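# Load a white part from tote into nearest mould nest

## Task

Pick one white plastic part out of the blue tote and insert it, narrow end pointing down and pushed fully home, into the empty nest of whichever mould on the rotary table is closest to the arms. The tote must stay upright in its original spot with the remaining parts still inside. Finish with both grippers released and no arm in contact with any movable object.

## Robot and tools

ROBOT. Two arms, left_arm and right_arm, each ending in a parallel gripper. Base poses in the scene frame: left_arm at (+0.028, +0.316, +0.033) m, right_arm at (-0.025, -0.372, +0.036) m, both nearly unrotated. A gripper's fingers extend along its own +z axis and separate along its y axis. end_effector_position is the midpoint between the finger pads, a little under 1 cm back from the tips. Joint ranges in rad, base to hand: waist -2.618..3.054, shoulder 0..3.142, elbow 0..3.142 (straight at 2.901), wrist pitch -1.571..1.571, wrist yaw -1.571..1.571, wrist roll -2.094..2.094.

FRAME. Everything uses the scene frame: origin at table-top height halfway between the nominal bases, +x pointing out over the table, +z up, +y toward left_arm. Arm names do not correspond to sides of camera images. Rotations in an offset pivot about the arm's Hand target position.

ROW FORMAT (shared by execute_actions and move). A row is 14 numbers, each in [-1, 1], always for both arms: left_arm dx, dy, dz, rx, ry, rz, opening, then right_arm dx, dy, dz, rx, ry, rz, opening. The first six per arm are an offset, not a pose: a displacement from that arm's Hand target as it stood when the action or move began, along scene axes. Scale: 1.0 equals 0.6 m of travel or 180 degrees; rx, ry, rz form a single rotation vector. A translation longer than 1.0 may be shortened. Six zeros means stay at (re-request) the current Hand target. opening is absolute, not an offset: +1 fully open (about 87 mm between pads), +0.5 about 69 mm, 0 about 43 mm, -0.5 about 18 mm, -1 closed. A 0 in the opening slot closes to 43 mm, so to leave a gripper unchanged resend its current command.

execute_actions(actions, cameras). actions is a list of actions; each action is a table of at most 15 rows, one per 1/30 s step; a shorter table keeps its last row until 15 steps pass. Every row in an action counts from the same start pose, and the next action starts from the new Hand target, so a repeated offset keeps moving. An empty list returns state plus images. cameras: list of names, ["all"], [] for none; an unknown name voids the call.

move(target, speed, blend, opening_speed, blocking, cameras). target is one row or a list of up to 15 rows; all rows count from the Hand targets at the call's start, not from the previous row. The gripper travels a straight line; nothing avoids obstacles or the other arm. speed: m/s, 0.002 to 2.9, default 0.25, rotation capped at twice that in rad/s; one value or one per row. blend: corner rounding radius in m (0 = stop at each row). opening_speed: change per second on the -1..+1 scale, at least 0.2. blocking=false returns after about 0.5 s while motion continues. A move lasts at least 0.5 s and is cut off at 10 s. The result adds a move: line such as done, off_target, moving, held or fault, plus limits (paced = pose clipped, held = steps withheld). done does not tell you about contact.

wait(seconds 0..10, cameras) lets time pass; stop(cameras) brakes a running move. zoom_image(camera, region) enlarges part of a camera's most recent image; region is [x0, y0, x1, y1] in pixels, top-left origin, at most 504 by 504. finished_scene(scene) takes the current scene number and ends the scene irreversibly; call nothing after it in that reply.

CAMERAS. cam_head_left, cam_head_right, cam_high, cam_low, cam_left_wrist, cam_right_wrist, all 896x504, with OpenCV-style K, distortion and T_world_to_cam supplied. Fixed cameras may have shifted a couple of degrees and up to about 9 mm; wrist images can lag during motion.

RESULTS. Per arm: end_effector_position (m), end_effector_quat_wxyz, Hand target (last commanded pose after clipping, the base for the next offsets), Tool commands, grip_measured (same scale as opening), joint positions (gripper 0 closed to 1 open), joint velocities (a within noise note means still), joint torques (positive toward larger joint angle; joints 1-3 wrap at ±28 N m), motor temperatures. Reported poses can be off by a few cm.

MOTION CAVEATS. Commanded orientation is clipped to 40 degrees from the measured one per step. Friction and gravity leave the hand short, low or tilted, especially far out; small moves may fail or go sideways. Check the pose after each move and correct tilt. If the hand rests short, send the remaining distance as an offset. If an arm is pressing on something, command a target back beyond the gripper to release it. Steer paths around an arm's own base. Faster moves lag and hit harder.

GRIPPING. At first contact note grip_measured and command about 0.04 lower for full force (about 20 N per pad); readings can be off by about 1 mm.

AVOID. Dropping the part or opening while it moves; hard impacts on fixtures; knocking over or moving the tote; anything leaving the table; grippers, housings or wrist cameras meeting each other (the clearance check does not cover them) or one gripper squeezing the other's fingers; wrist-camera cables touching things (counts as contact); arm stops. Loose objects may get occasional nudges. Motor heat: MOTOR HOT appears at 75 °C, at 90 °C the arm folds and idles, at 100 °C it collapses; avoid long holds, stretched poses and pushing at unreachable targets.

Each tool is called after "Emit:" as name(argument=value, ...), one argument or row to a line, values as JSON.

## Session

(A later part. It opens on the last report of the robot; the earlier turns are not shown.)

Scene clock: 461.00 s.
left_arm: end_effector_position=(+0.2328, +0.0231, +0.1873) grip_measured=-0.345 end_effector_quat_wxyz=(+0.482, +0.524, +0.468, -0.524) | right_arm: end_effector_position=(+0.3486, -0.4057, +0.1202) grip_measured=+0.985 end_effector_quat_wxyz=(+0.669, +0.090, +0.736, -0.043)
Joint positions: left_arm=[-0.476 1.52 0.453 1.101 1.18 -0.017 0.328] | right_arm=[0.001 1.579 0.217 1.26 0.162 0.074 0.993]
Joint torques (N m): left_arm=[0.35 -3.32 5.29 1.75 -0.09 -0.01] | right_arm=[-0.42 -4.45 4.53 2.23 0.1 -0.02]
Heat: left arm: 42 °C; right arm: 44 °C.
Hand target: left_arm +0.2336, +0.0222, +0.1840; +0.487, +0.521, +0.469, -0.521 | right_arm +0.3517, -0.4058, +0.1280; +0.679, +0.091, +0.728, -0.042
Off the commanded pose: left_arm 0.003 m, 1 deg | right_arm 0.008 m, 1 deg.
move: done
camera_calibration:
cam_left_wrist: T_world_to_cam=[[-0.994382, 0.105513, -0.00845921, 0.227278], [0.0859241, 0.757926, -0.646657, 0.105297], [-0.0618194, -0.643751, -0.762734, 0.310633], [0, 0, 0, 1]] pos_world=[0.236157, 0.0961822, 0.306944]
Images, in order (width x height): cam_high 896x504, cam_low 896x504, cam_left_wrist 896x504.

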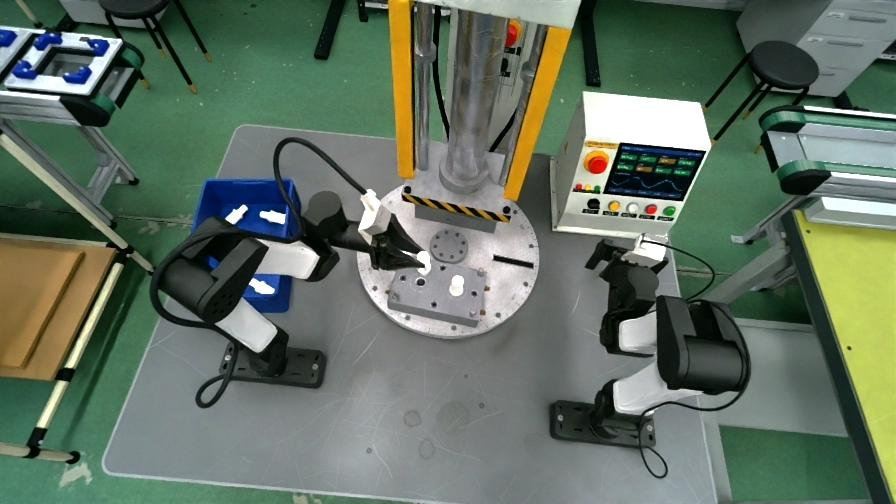

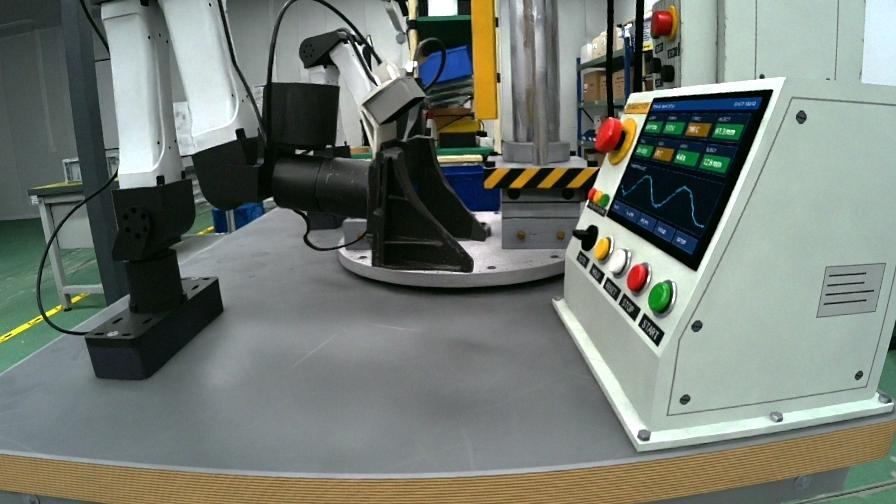

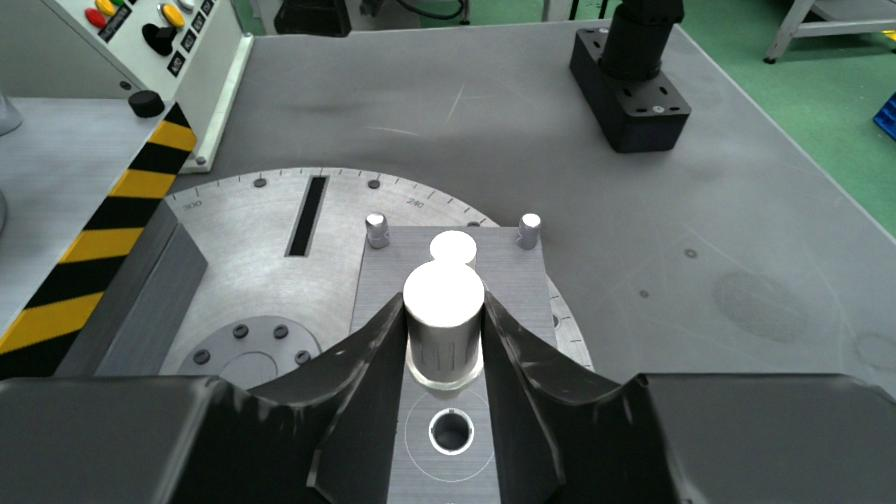

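Emit:
move(
  target=[-0.0033, 0.0008, -0.06, 0.0242, 0.0023, 0, -0.46, 0,0,0,0,0,0,1],
  speed=0.08,
  cameras=["cam_left_wrist","cam_high"],
)

Emit:
zoom_image(
  camera="cam_left_wrist",
  region=[395, 250, 495, 350],
)

Emit:
zoom_image(
  camera="cam_left_wrist",
  region=[400, 360, 490, 450],
)

Emit:
zoom_image(
  camera="cam_high",
  region=[405, 245, 445, 300],
)

Scene clock: 546.87 s.
left_arm: end_effector_position=(+0.2319, +0.0241, +0.1533) grip_measured=-0.345 end_effector_quat_wxyz=(+0.464, +0.535, +0.488, -0.510) | right_arm: end_effector_position=(+0.3486, -0.4057, +0.1202) grip_measured=+0.985 end_effector_quat_wxyz=(+0.669, +0.090, +0.736, -0.043)
Joint positions: left_arm=[-0.485 1.573 0.433 1.017 1.164 0.113 0.328] | right_arm=[0.001 1.579 0.217 1.26 0.162 0.074 0.993]
Joint torques (N m): left_arm=[-0.03 -3.81 5.42 1.5 0.02 0.18] | right_arm=[-0.38 -4.42 4.52 2.22 0.08 -0.01]
Heat: left arm: 40 °C; right arm: 45 °C.
Hand target: left_arm +0.2315, +0.0226, +0.1479; +0.465, +0.537, +0.490, -0.505 | right_arm +0.3517, -0.4058, +0.1280; +0.679, +0.091, +0.728, -0.042
Off the commanded pose: left_arm 0.006 m, 1 deg | right_arm 0.008 m, 1 deg.
move: done
camera_calibration:
cam_left_wrist: T_world_to_cam=[[-0.994939, 0.100214, 0.00736494, 0.223836], [0.0758894, 0.797434, -0.598615, 0.0767433], [-0.0658627, -0.595027, -0.801003, 0.290988], [0, 0, 0, 1]] pos_world=[0.236045, 0.0895166, 0.277374]
Images, in order (width x height): cam_high 896x504, cam_left_wrist 896x504.

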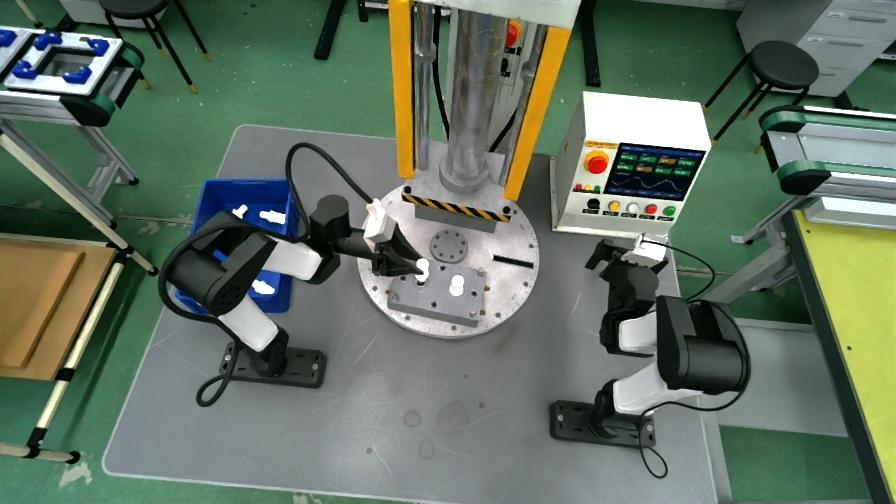

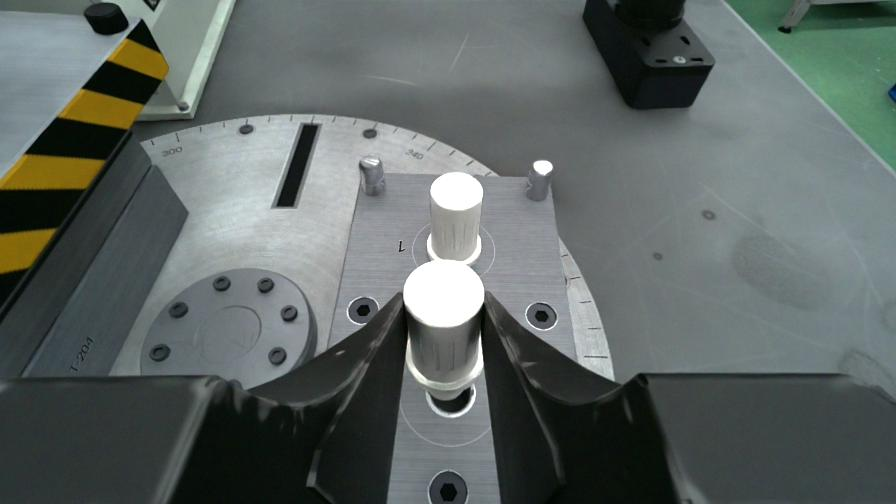

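Scaled by 5.040 from the camera's 896x504 image, which has a finer 1280x720 frame.

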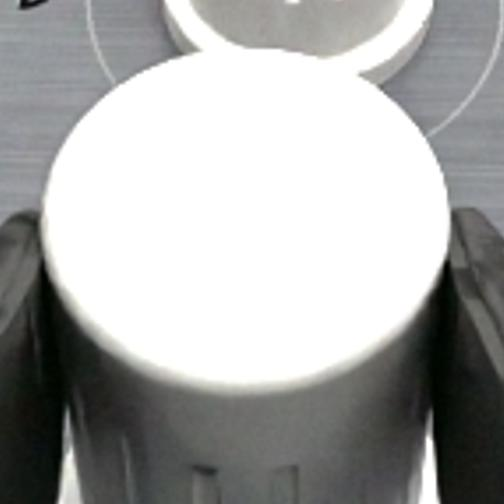

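Scaled by 5.600 from the camera's 896x504 image, which has a finer 1280x720 frame.

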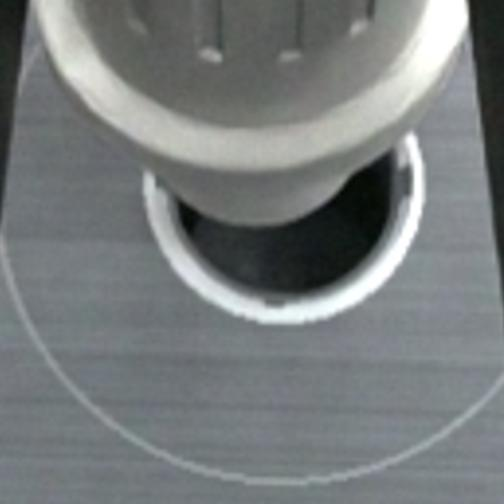

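Scaled by 9.164 from the camera's 896x504 image, which has a finer 1280x720 frame.

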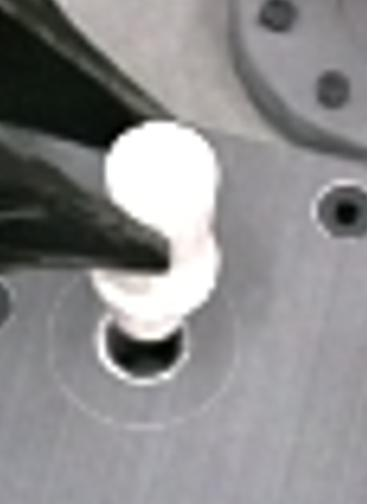

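Emit:
zoom_image(
  camera="cam_high",
  region=[412, 266, 432, 292],
)

Emit:
execute_actions(
  actions=[],
  cameras=["cam_head_left", "cam_head_right"],
)

Emit:
zoom_image(
  camera="cam_head_right",
  region=[430, 270, 480, 320],
)

Emit:
zoom_image(
  camera="cam_head_left",
  region=[430, 270, 480, 320],
)

Scaled by 19.385 from the camera's 896x504 image, which has a finer 1280x720 frame.

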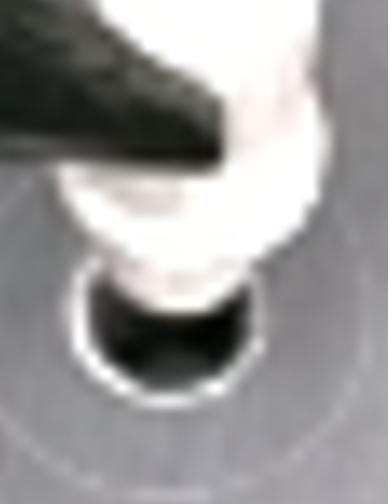

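Scene clock: 574.80 s.
left_arm: end_effector_position=(+0.2319, +0.0241, +0.1533) grip_measured=-0.345 end_effector_quat_wxyz=(+0.464, +0.535, +0.488, -0.510) | right_arm: end_effector_position=(+0.3486, -0.4057, +0.1202) grip_measured=+0.985 end_effector_quat_wxyz=(+0.669, +0.090, +0.736, -0.043)
Joint positions: left_arm=[-0.485 1.573 0.433 1.016 1.164 0.113 0.328] | right_arm=[0.001 1.579 0.217 1.26 0.162 0.074 0.993]
Joint velocities: within noise
Joint torques (N m): left_arm=[-0.03 -3.78 5.45 1.47 0.01 0.19] | right_arm=[-0.23 -4.49 4.57 2.25 0.06 0.01]
Motor temperatures (°C): left_arm=[28 31 41 34 27 29 30] | right_arm=[29 36 38 45 27 28 31]
Heat: left arm: 41 °C; right arm: 45 °C.
Hand target: left_arm +0.2315, +0.0226, +0.1479; +0.465, +0.537, +0.490, -0.505 | right_arm +0.3517, -0.4058, +0.1280; +0.679, +0.091, +0.728, -0.042
Tool commands: left_gripper/opening=-0.46 right_gripper/opening=+1.0
Off the commanded pose: left_arm 0.005 m, 1 deg | right_arm 0.008 m, 1 deg.
Images, in order (width x height): cam_head_left 896x504, cam_head_right 896x504.

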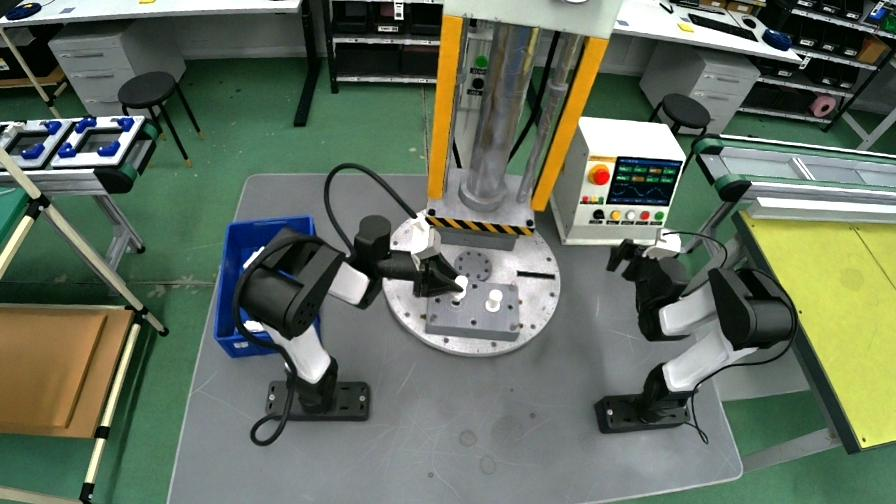

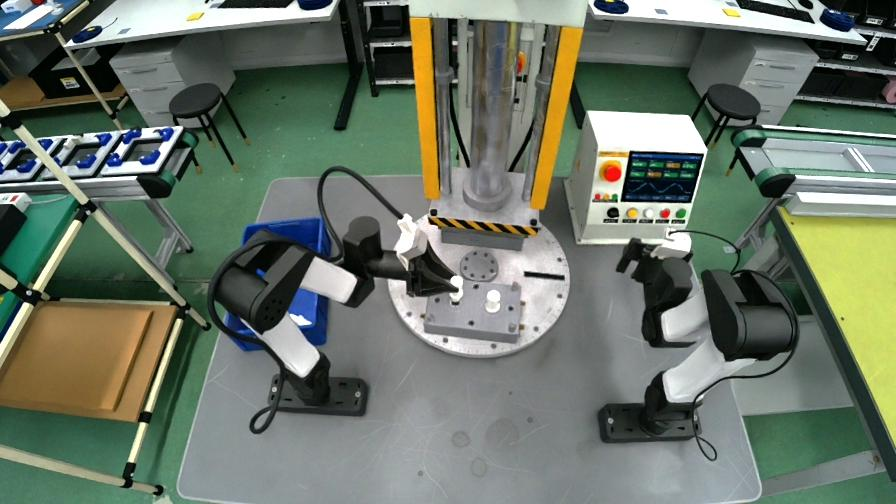

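Scaled by 10.080 from the camera's 896x504 image, which has a finer 1280x720 frame.

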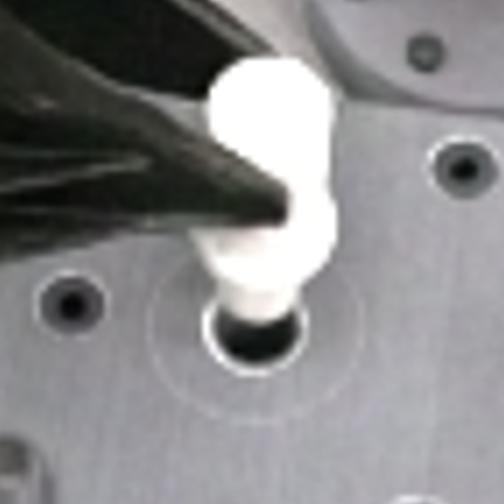

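Scaled by 10.080 from the camera's 896x504 image, which has a finer 1280x720 frame.

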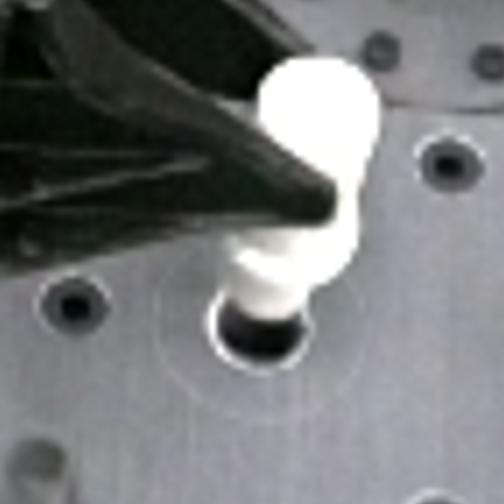

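Emit:
execute_actions(
  actions=[],
)

Scene clock: 604.13 s.
left_arm: end_effector_position=(+0.2319, +0.0241, +0.1533) grip_measured=-0.345 end_effector_quat_wxyz=(+0.464, +0.535, +0.488, -0.510) | right_arm: end_effector_position=(+0.3486, -0.4057, +0.1202) grip_measured=+0.985 end_effector_quat_wxyz=(+0.669, +0.090, +0.736, -0.043)
Joint positions: left_arm=[-0.485 1.573 0.433 1.016 1.164 0.113 0.328] | right_arm=[0.001 1.579 0.217 1.26 0.162 0.074 0.993]
Joint velocities: within noise
Joint torques (N m): left_arm=[-0.02 -3.78 5.44 1.48 0.02 0.19] | right_arm=[-0.31 -4.45 4.52 2.23 0.06 0.02]
Motor temperatures (°C): left_arm=[28 31 41 34 27 29 30] | right_arm=[29 36 38 45 27 28 31]
Heat: left arm: 41 °C; right arm: 45 °C.
Hand target: left_arm +0.2315, +0.0226, +0.1479; +0.465, +0.537, +0.490, -0.505 | right_arm +0.3517, -0.4058, +0.1280; +0.679, +0.091, +0.728, -0.042
Tool commands: left_gripper/opening=-0.46 right_gripper/opening=+1.0
Off the commanded pose: left_arm 0.005 m, 1 deg | right_arm 0.008 m, 1 deg.
camera_calibration:
cam_left_wrist: T_world_to_cam=[[-0.994935, 0.100282, 0.00695565, 0.223845], [0.0761981, 0.797502, -0.598484, 0.0766346], [-0.0655643, -0.594923, -0.801104, 0.29093], [0, 0, 0, 1]] pos_world=[0.235946, 0.0895172, 0.277373]
cam_right_wrist: T_world_to_cam=[[-0.203582, -0.97783, -0.0490167, -0.323872], [-0.790327, 0.193682, -0.581266, 0.449323], [0.577873, -0.079596, -0.812236, 0.00913891], [0, 0, 0, 1]] pos_world=[0.283896, -0.402991, 0.252724]

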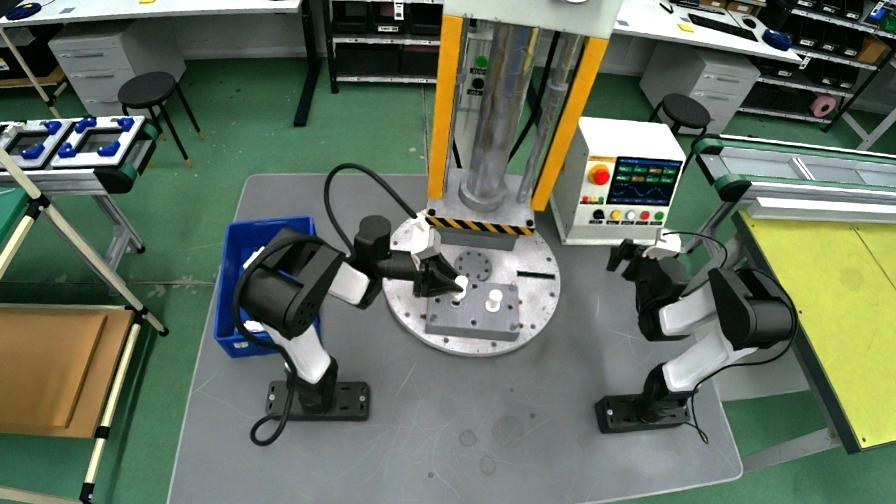

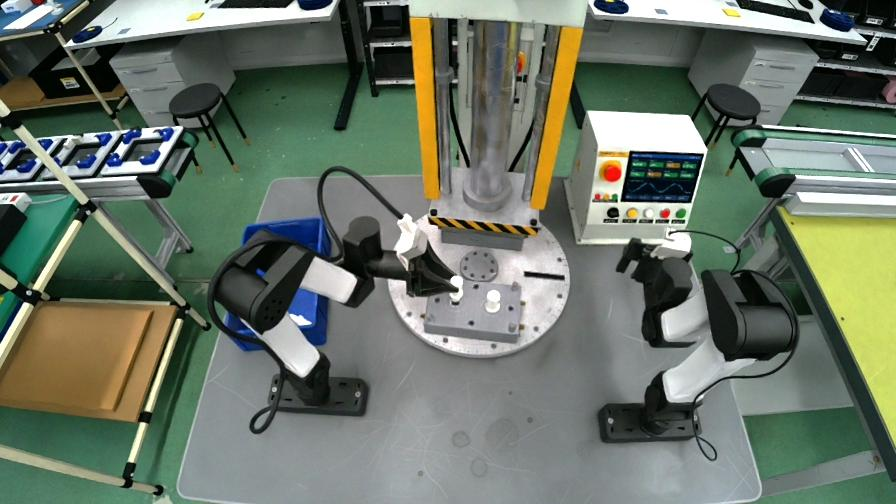

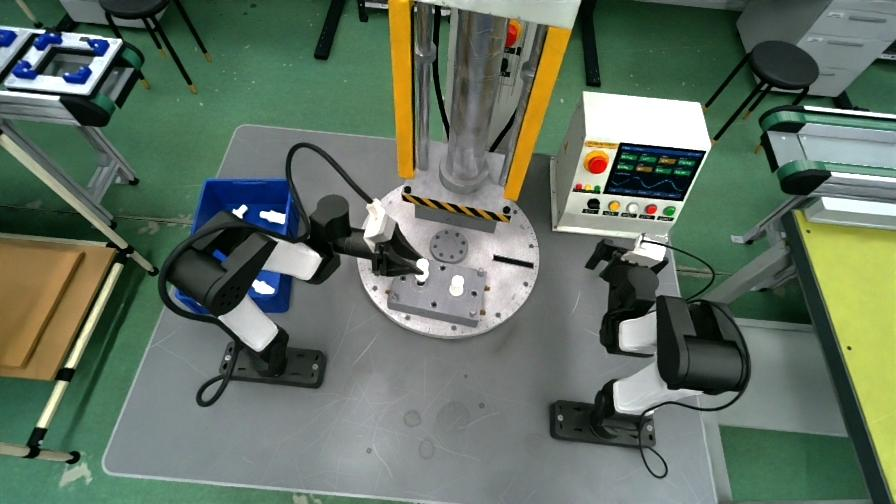

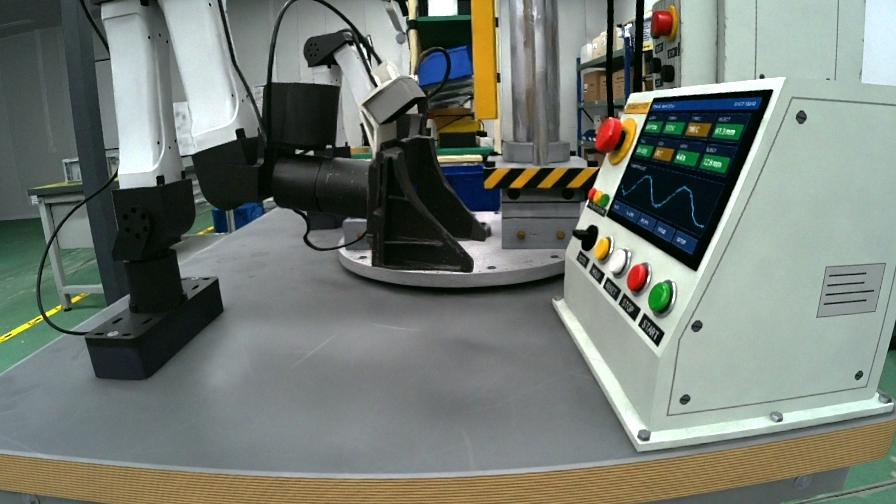

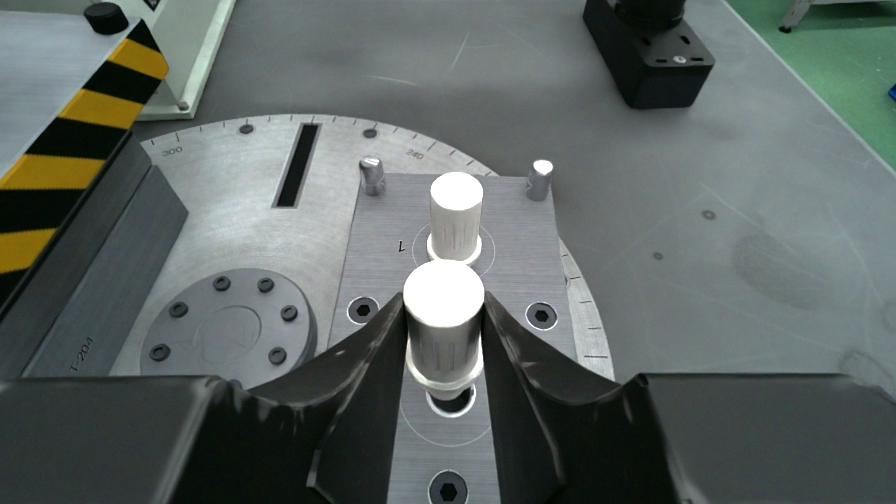

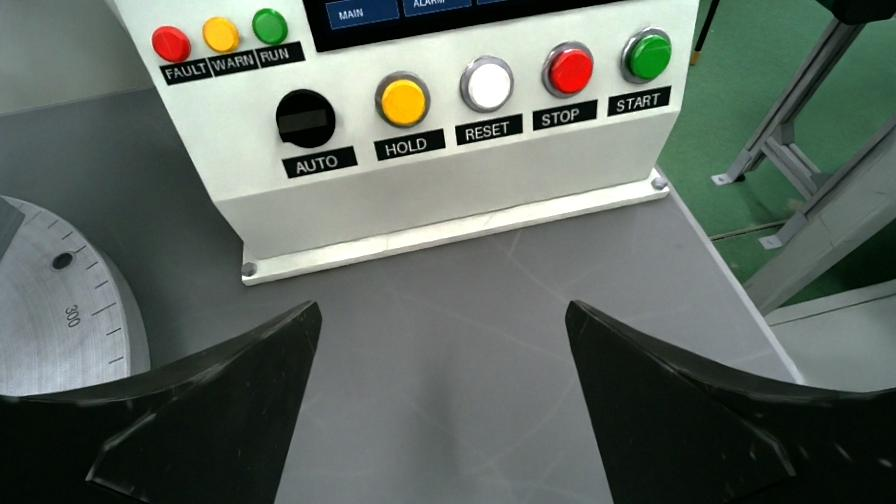

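Emit:
move(
  target=[
    [0.0125,-0.0007,0.0327,0,0,0,-0.46,0,0,0,0,0,0,1],
    [-0.0025,-0.0007,-0.009,0,0,0,-0.46,0,0,0,0,0,0,1],
  ],
  speed=0.08,
  cameras=["cam_head_left","cam_head_right","cam_high","cam_left_wrist"],
)

Scene clock: 617.97 s.
left_arm: end_effector_position=(+0.2304, +0.0235, +0.1469) grip_measured=-0.345 end_effector_quat_wxyz=(+0.460, +0.537, +0.491, -0.509) | right_arm: end_effector_position=(+0.3486, -0.4057, +0.1202) grip_measured=+0.985 end_effector_quat_wxyz=(+0.669, +0.090, +0.736, -0.043)
Joint positions: left_arm=[-0.49 1.589 0.427 1.018 1.159 0.126 0.328] | right_arm=[0.001 1.579 0.217 1.26 0.162 0.074 0.993]
Joint torques (N m): left_arm=[0.06 -3.52 4.89 1.74 0.03 0.1] | right_arm=[-0.32 -4.44 4.59 2.25 0.08 0]
Heat: left arm: 41 °C; right arm: 45 °C.
Hand target: left_arm +0.2301, +0.0222, +0.1426; +0.465, +0.537, +0.490, -0.505 | right_arm +0.3517, -0.4058, +0.1280; +0.679, +0.091, +0.728, -0.042
Off the commanded pose: left_arm 0.005 m, 1 deg | right_arm 0.008 m, 1 deg.
move: done
camera_calibration:
cam_left_wrist: T_world_to_cam=[[-0.994739, 0.101646, 0.0127279, 0.221508], [0.074464, 0.802802, -0.591578, 0.0726784], [-0.0703496, -0.587518, -0.806148, 0.286997], [0, 0, 0, 1]] pos_world=[0.235121, 0.087754, 0.271537]
Images, in order (width x height): cam_head_left 896x504, cam_head_right 896x504, cam_high 896x504, cam_left_wrist 896x504.

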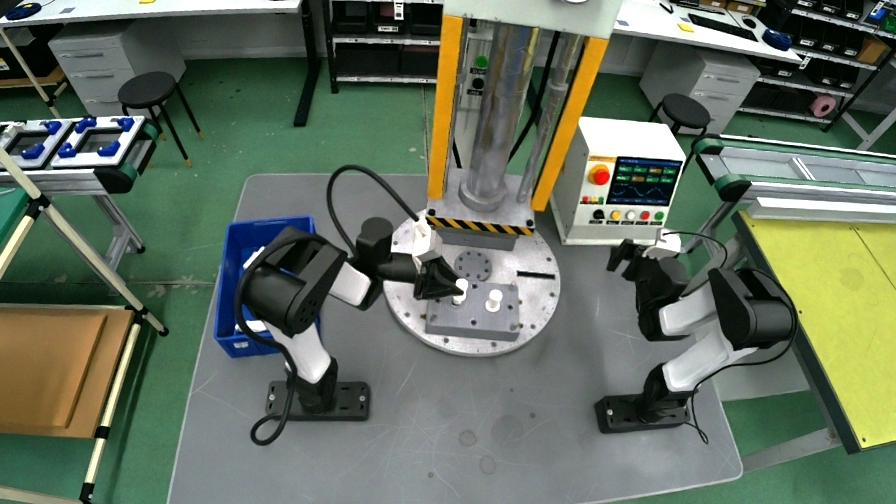

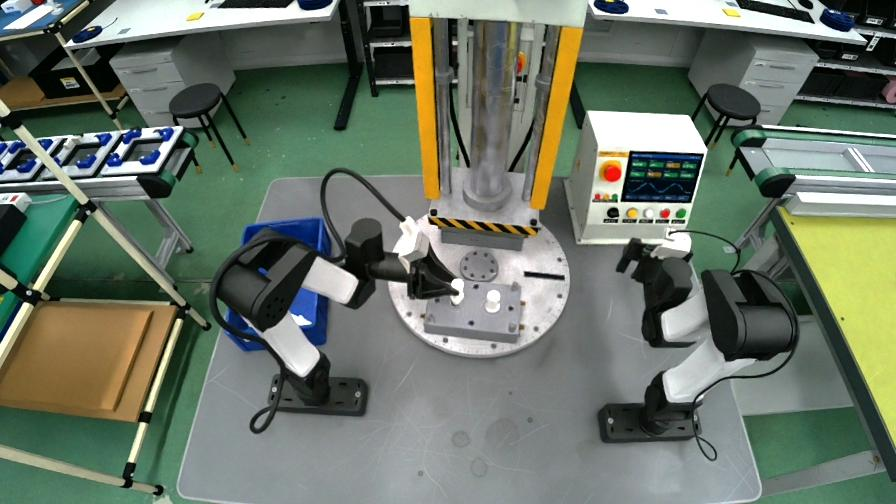

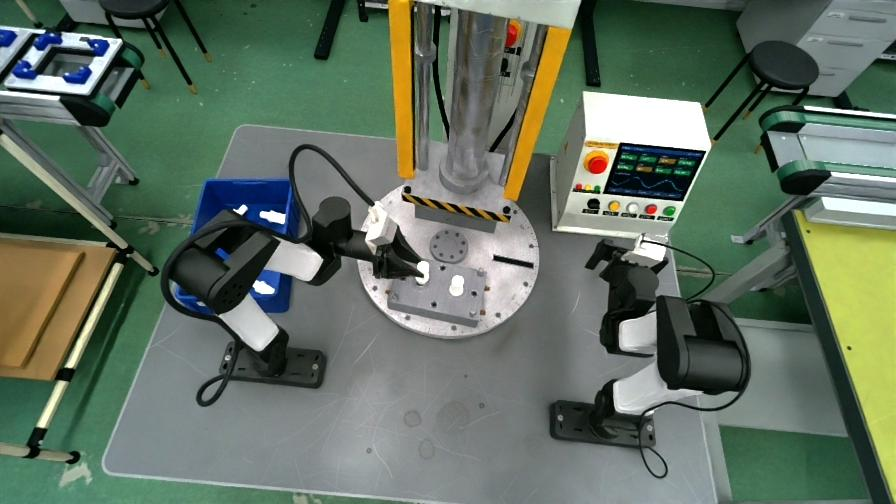

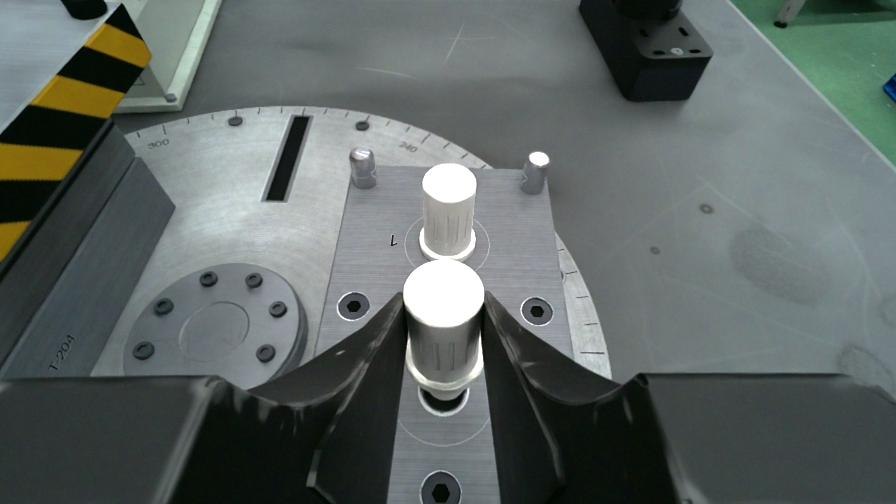

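Emit:
zoom_image(
  camera="cam_left_wrist",
  region=[390, 340, 500, 450],
)

Emit:
zoom_image(
  camera="cam_high",
  region=[412, 266, 432, 292],
)

Emit:
zoom_image(
  camera="cam_head_right",
  region=[430, 270, 480, 320],
)

Emit:
zoom_image(
  camera="cam_head_left",
  region=[430, 270, 480, 320],
)

Scaled by 4.582 from the camera's 896x504 image, which has a finer 1280x720 frame.

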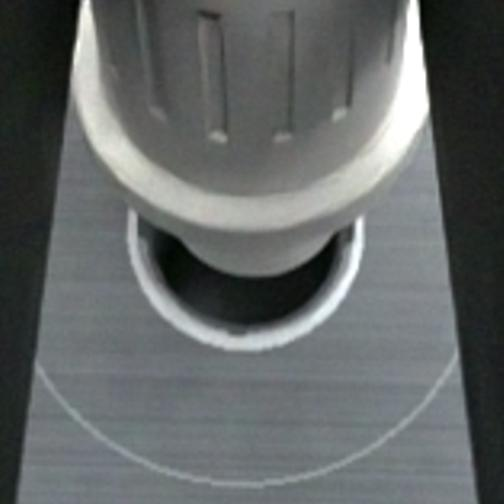

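Scaled by 19.385 from the camera's 896x504 image, which has a finer 1280x720 frame.

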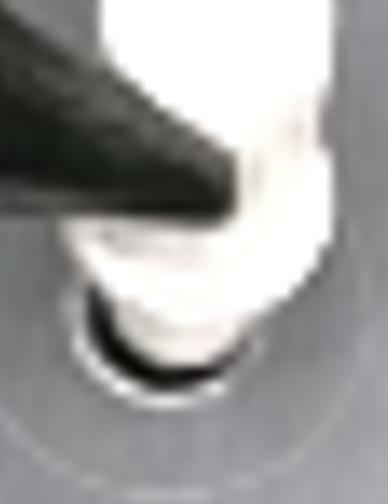

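Scaled by 10.080 from the camera's 896x504 image, which has a finer 1280x720 frame.

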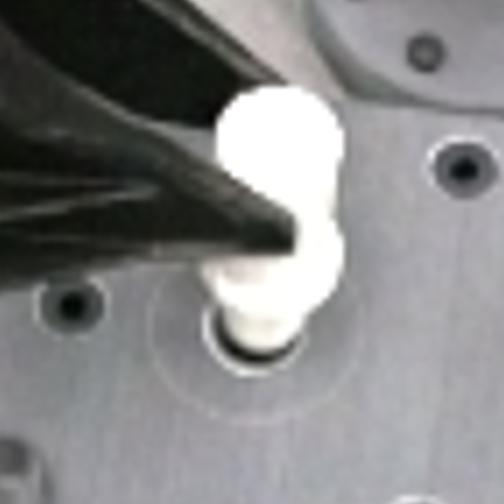

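Scaled by 10.080 from the camera's 896x504 image, which has a finer 1280x720 frame.

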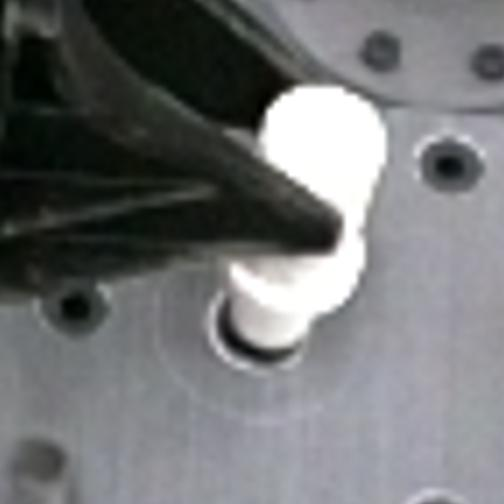

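Emit:
zoom_image(
  camera="cam_left_wrist",
  region=[400, 160, 500, 270],
)

Emit:
zoom_image(
  camera="cam_left_wrist",
  region=[395, 250, 495, 410],
)

Scaled by 4.582 from the camera's 896x504 image, which has a finer 1280x720 frame.

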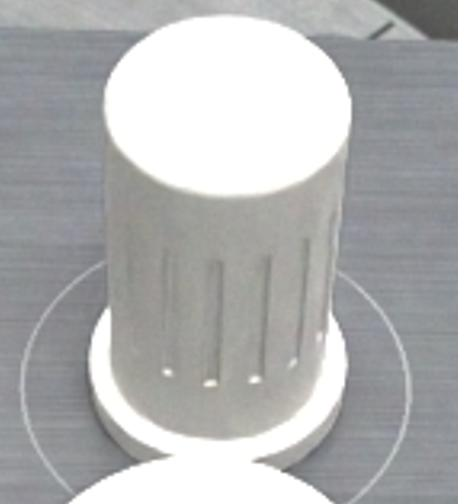

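Scaled by 3.150 from the camera's 896x504 image, which has a finer 1280x720 frame.

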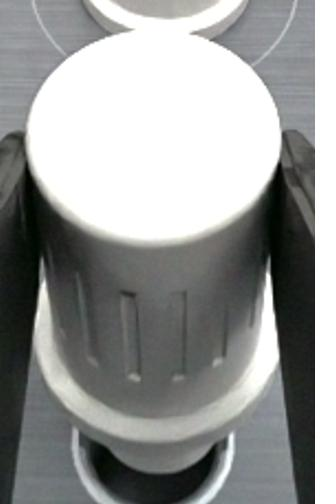

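Emit:
move(
  target=[
    [0.015,0.0013,0.0375,-0.0006,-0.0066,0,-0.46,0,0,0,0,0,0,1],
    [0,0.0013,-0.003,-0.0006,-0.0066,0,-0.46,0,0,0,0,0,0,1],
  ],
  speed=0.08,
  cameras=["cam_head_left","cam_head_right","cam_high","cam_left_wrist"],
)

Emit:
zoom_image(
  camera="cam_left_wrist",
  region=[390, 340, 500, 450],
)

Emit:
zoom_image(
  camera="cam_left_wrist",
  region=[395, 250, 495, 410],
)

Emit:
zoom_image(
  camera="cam_high",
  region=[412, 266, 432, 292],
)

Emit:
zoom_image(
  camera="cam_head_right",
  region=[440, 286, 470, 316],
)

Emit:
zoom_image(
  camera="cam_head_left",
  region=[440, 286, 470, 316],
)

Scene clock: 719.40 s.
left_arm: end_effector_position=(+0.2304, +0.0239, +0.1452) grip_measured=-0.345 end_effector_quat_wxyz=(+0.466, +0.541, +0.485, -0.504) | right_arm: end_effector_position=(+0.3486, -0.4057, +0.1202) grip_measured=+0.985 end_effector_quat_wxyz=(+0.669, +0.090, +0.736, -0.043)
Joint positions: left_arm=[-0.49 1.593 0.42 1.029 1.158 0.147 0.328] | right_arm=[0.001 1.579 0.217 1.26 0.162 0.074 0.993]
Joint torques (N m): left_arm=[0.13 -3.52 4.74 1.74 0.03 0.1] | right_arm=[-0.43 -4.49 4.48 2.22 0.06 0.04]
Heat: left arm: 40 °C; right arm: 45 °C.
Hand target: left_arm +0.2300, +0.0230, +0.1408; +0.471, +0.542, +0.485, -0.500 | right_arm +0.3517, -0.4058, +0.1280; +0.679, +0.091, +0.728, -0.042
Off the commanded pose: left_arm 0.005 m, 1 deg | right_arm 0.008 m, 1 deg.
move: done
camera_calibration:
cam_left_wrist: T_world_to_cam=[[-0.994746, 0.102071, -0.00791107, 0.224484], [0.0869612, 0.801652, -0.591433, 0.0683978], [-0.0540262, -0.589013, -0.806316, 0.282152], [0, 0, 0, 1]] pos_world=[0.2326, 0.0884468, 0.269732]
Images, in order (width x height): cam_head_left 896x504, cam_head_right 896x504, cam_high 896x504, cam_left_wrist 896x504.

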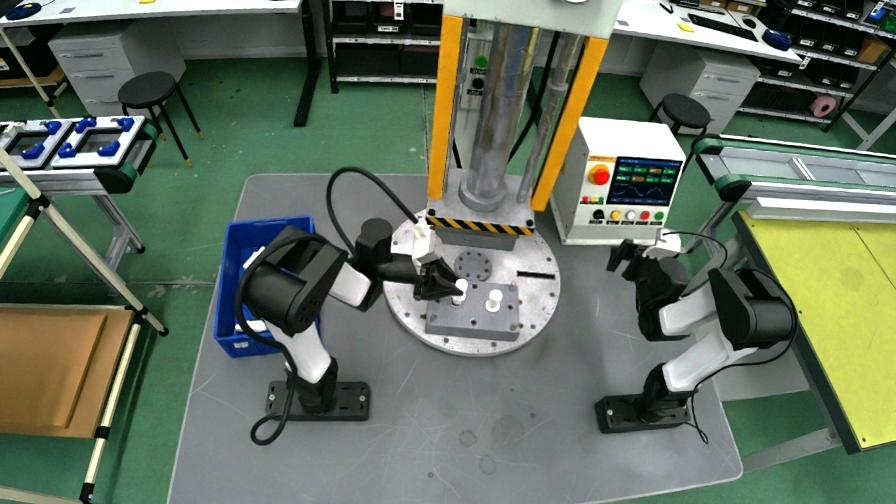

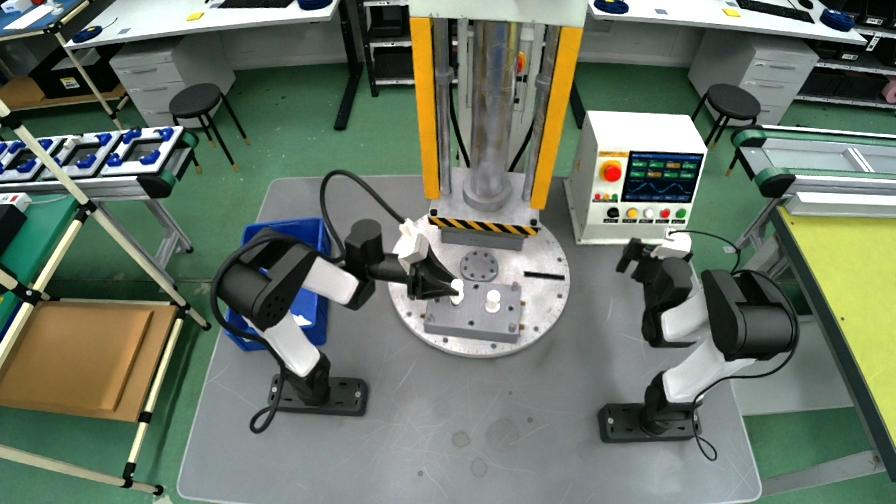

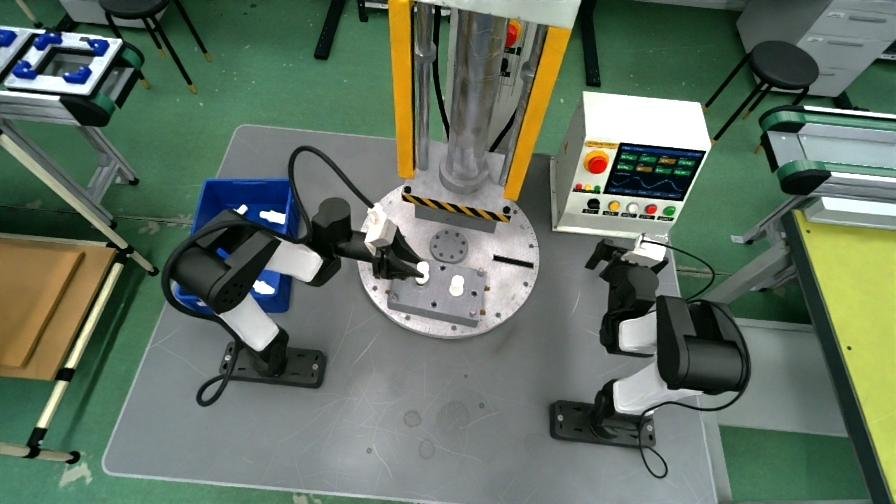

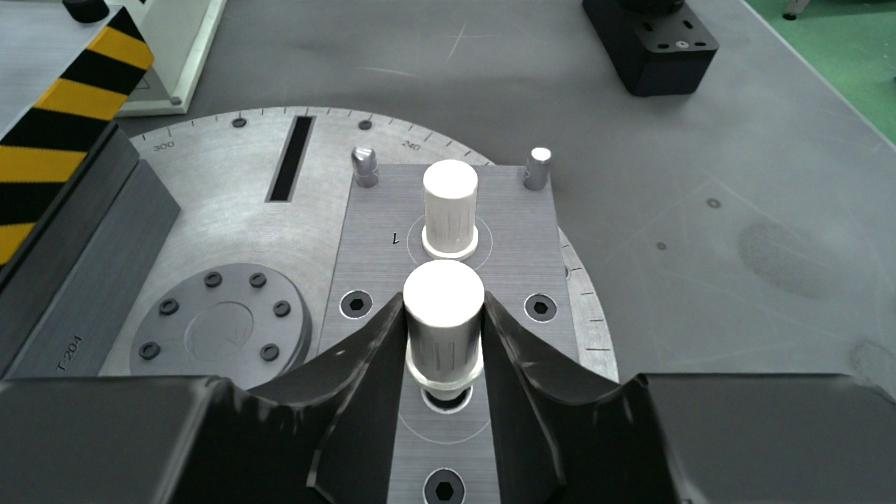

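Scaled by 4.582 from the camera's 896x504 image, which has a finer 1280x720 frame.

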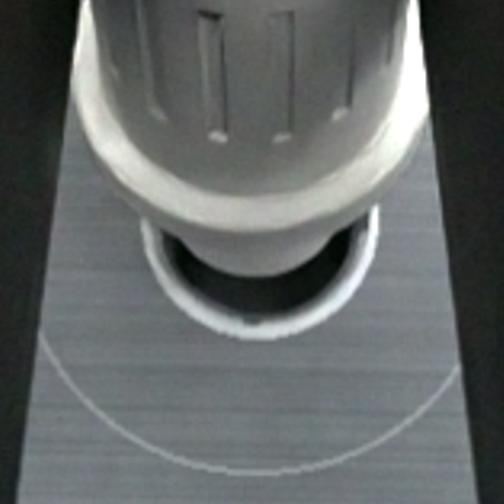

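Scaled by 3.150 from the camera's 896x504 image, which has a finer 1280x720 frame.

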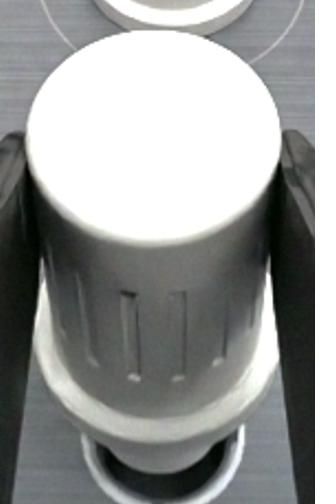

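Scaled by 19.385 from the camera's 896x504 image, which has a finer 1280x720 frame.

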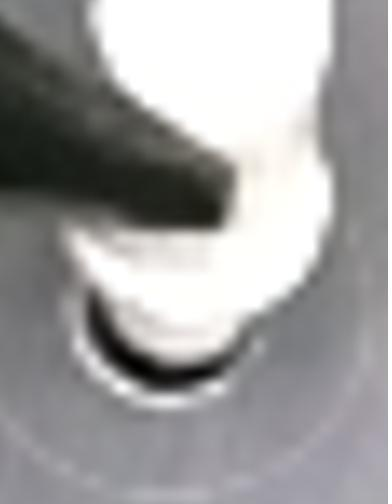

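Scaled by 16.800 from the camera's 896x504 image, which has a finer 1280x720 frame.

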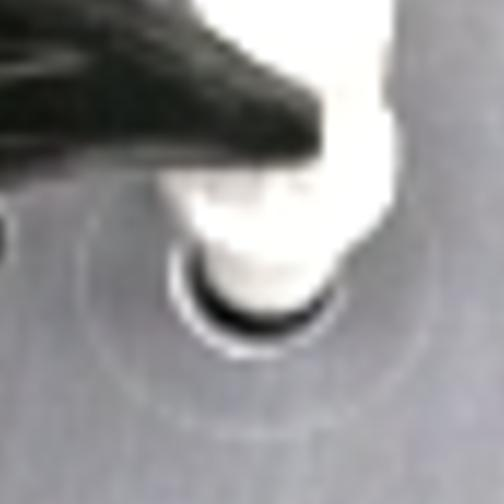

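Scaled by 16.800 from the camera's 896x504 image, which has a finer 1280x720 frame.

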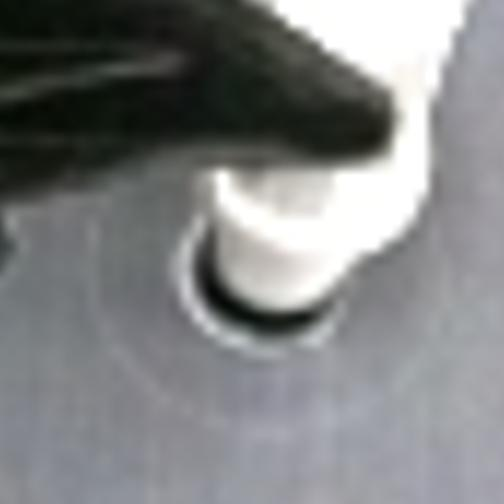

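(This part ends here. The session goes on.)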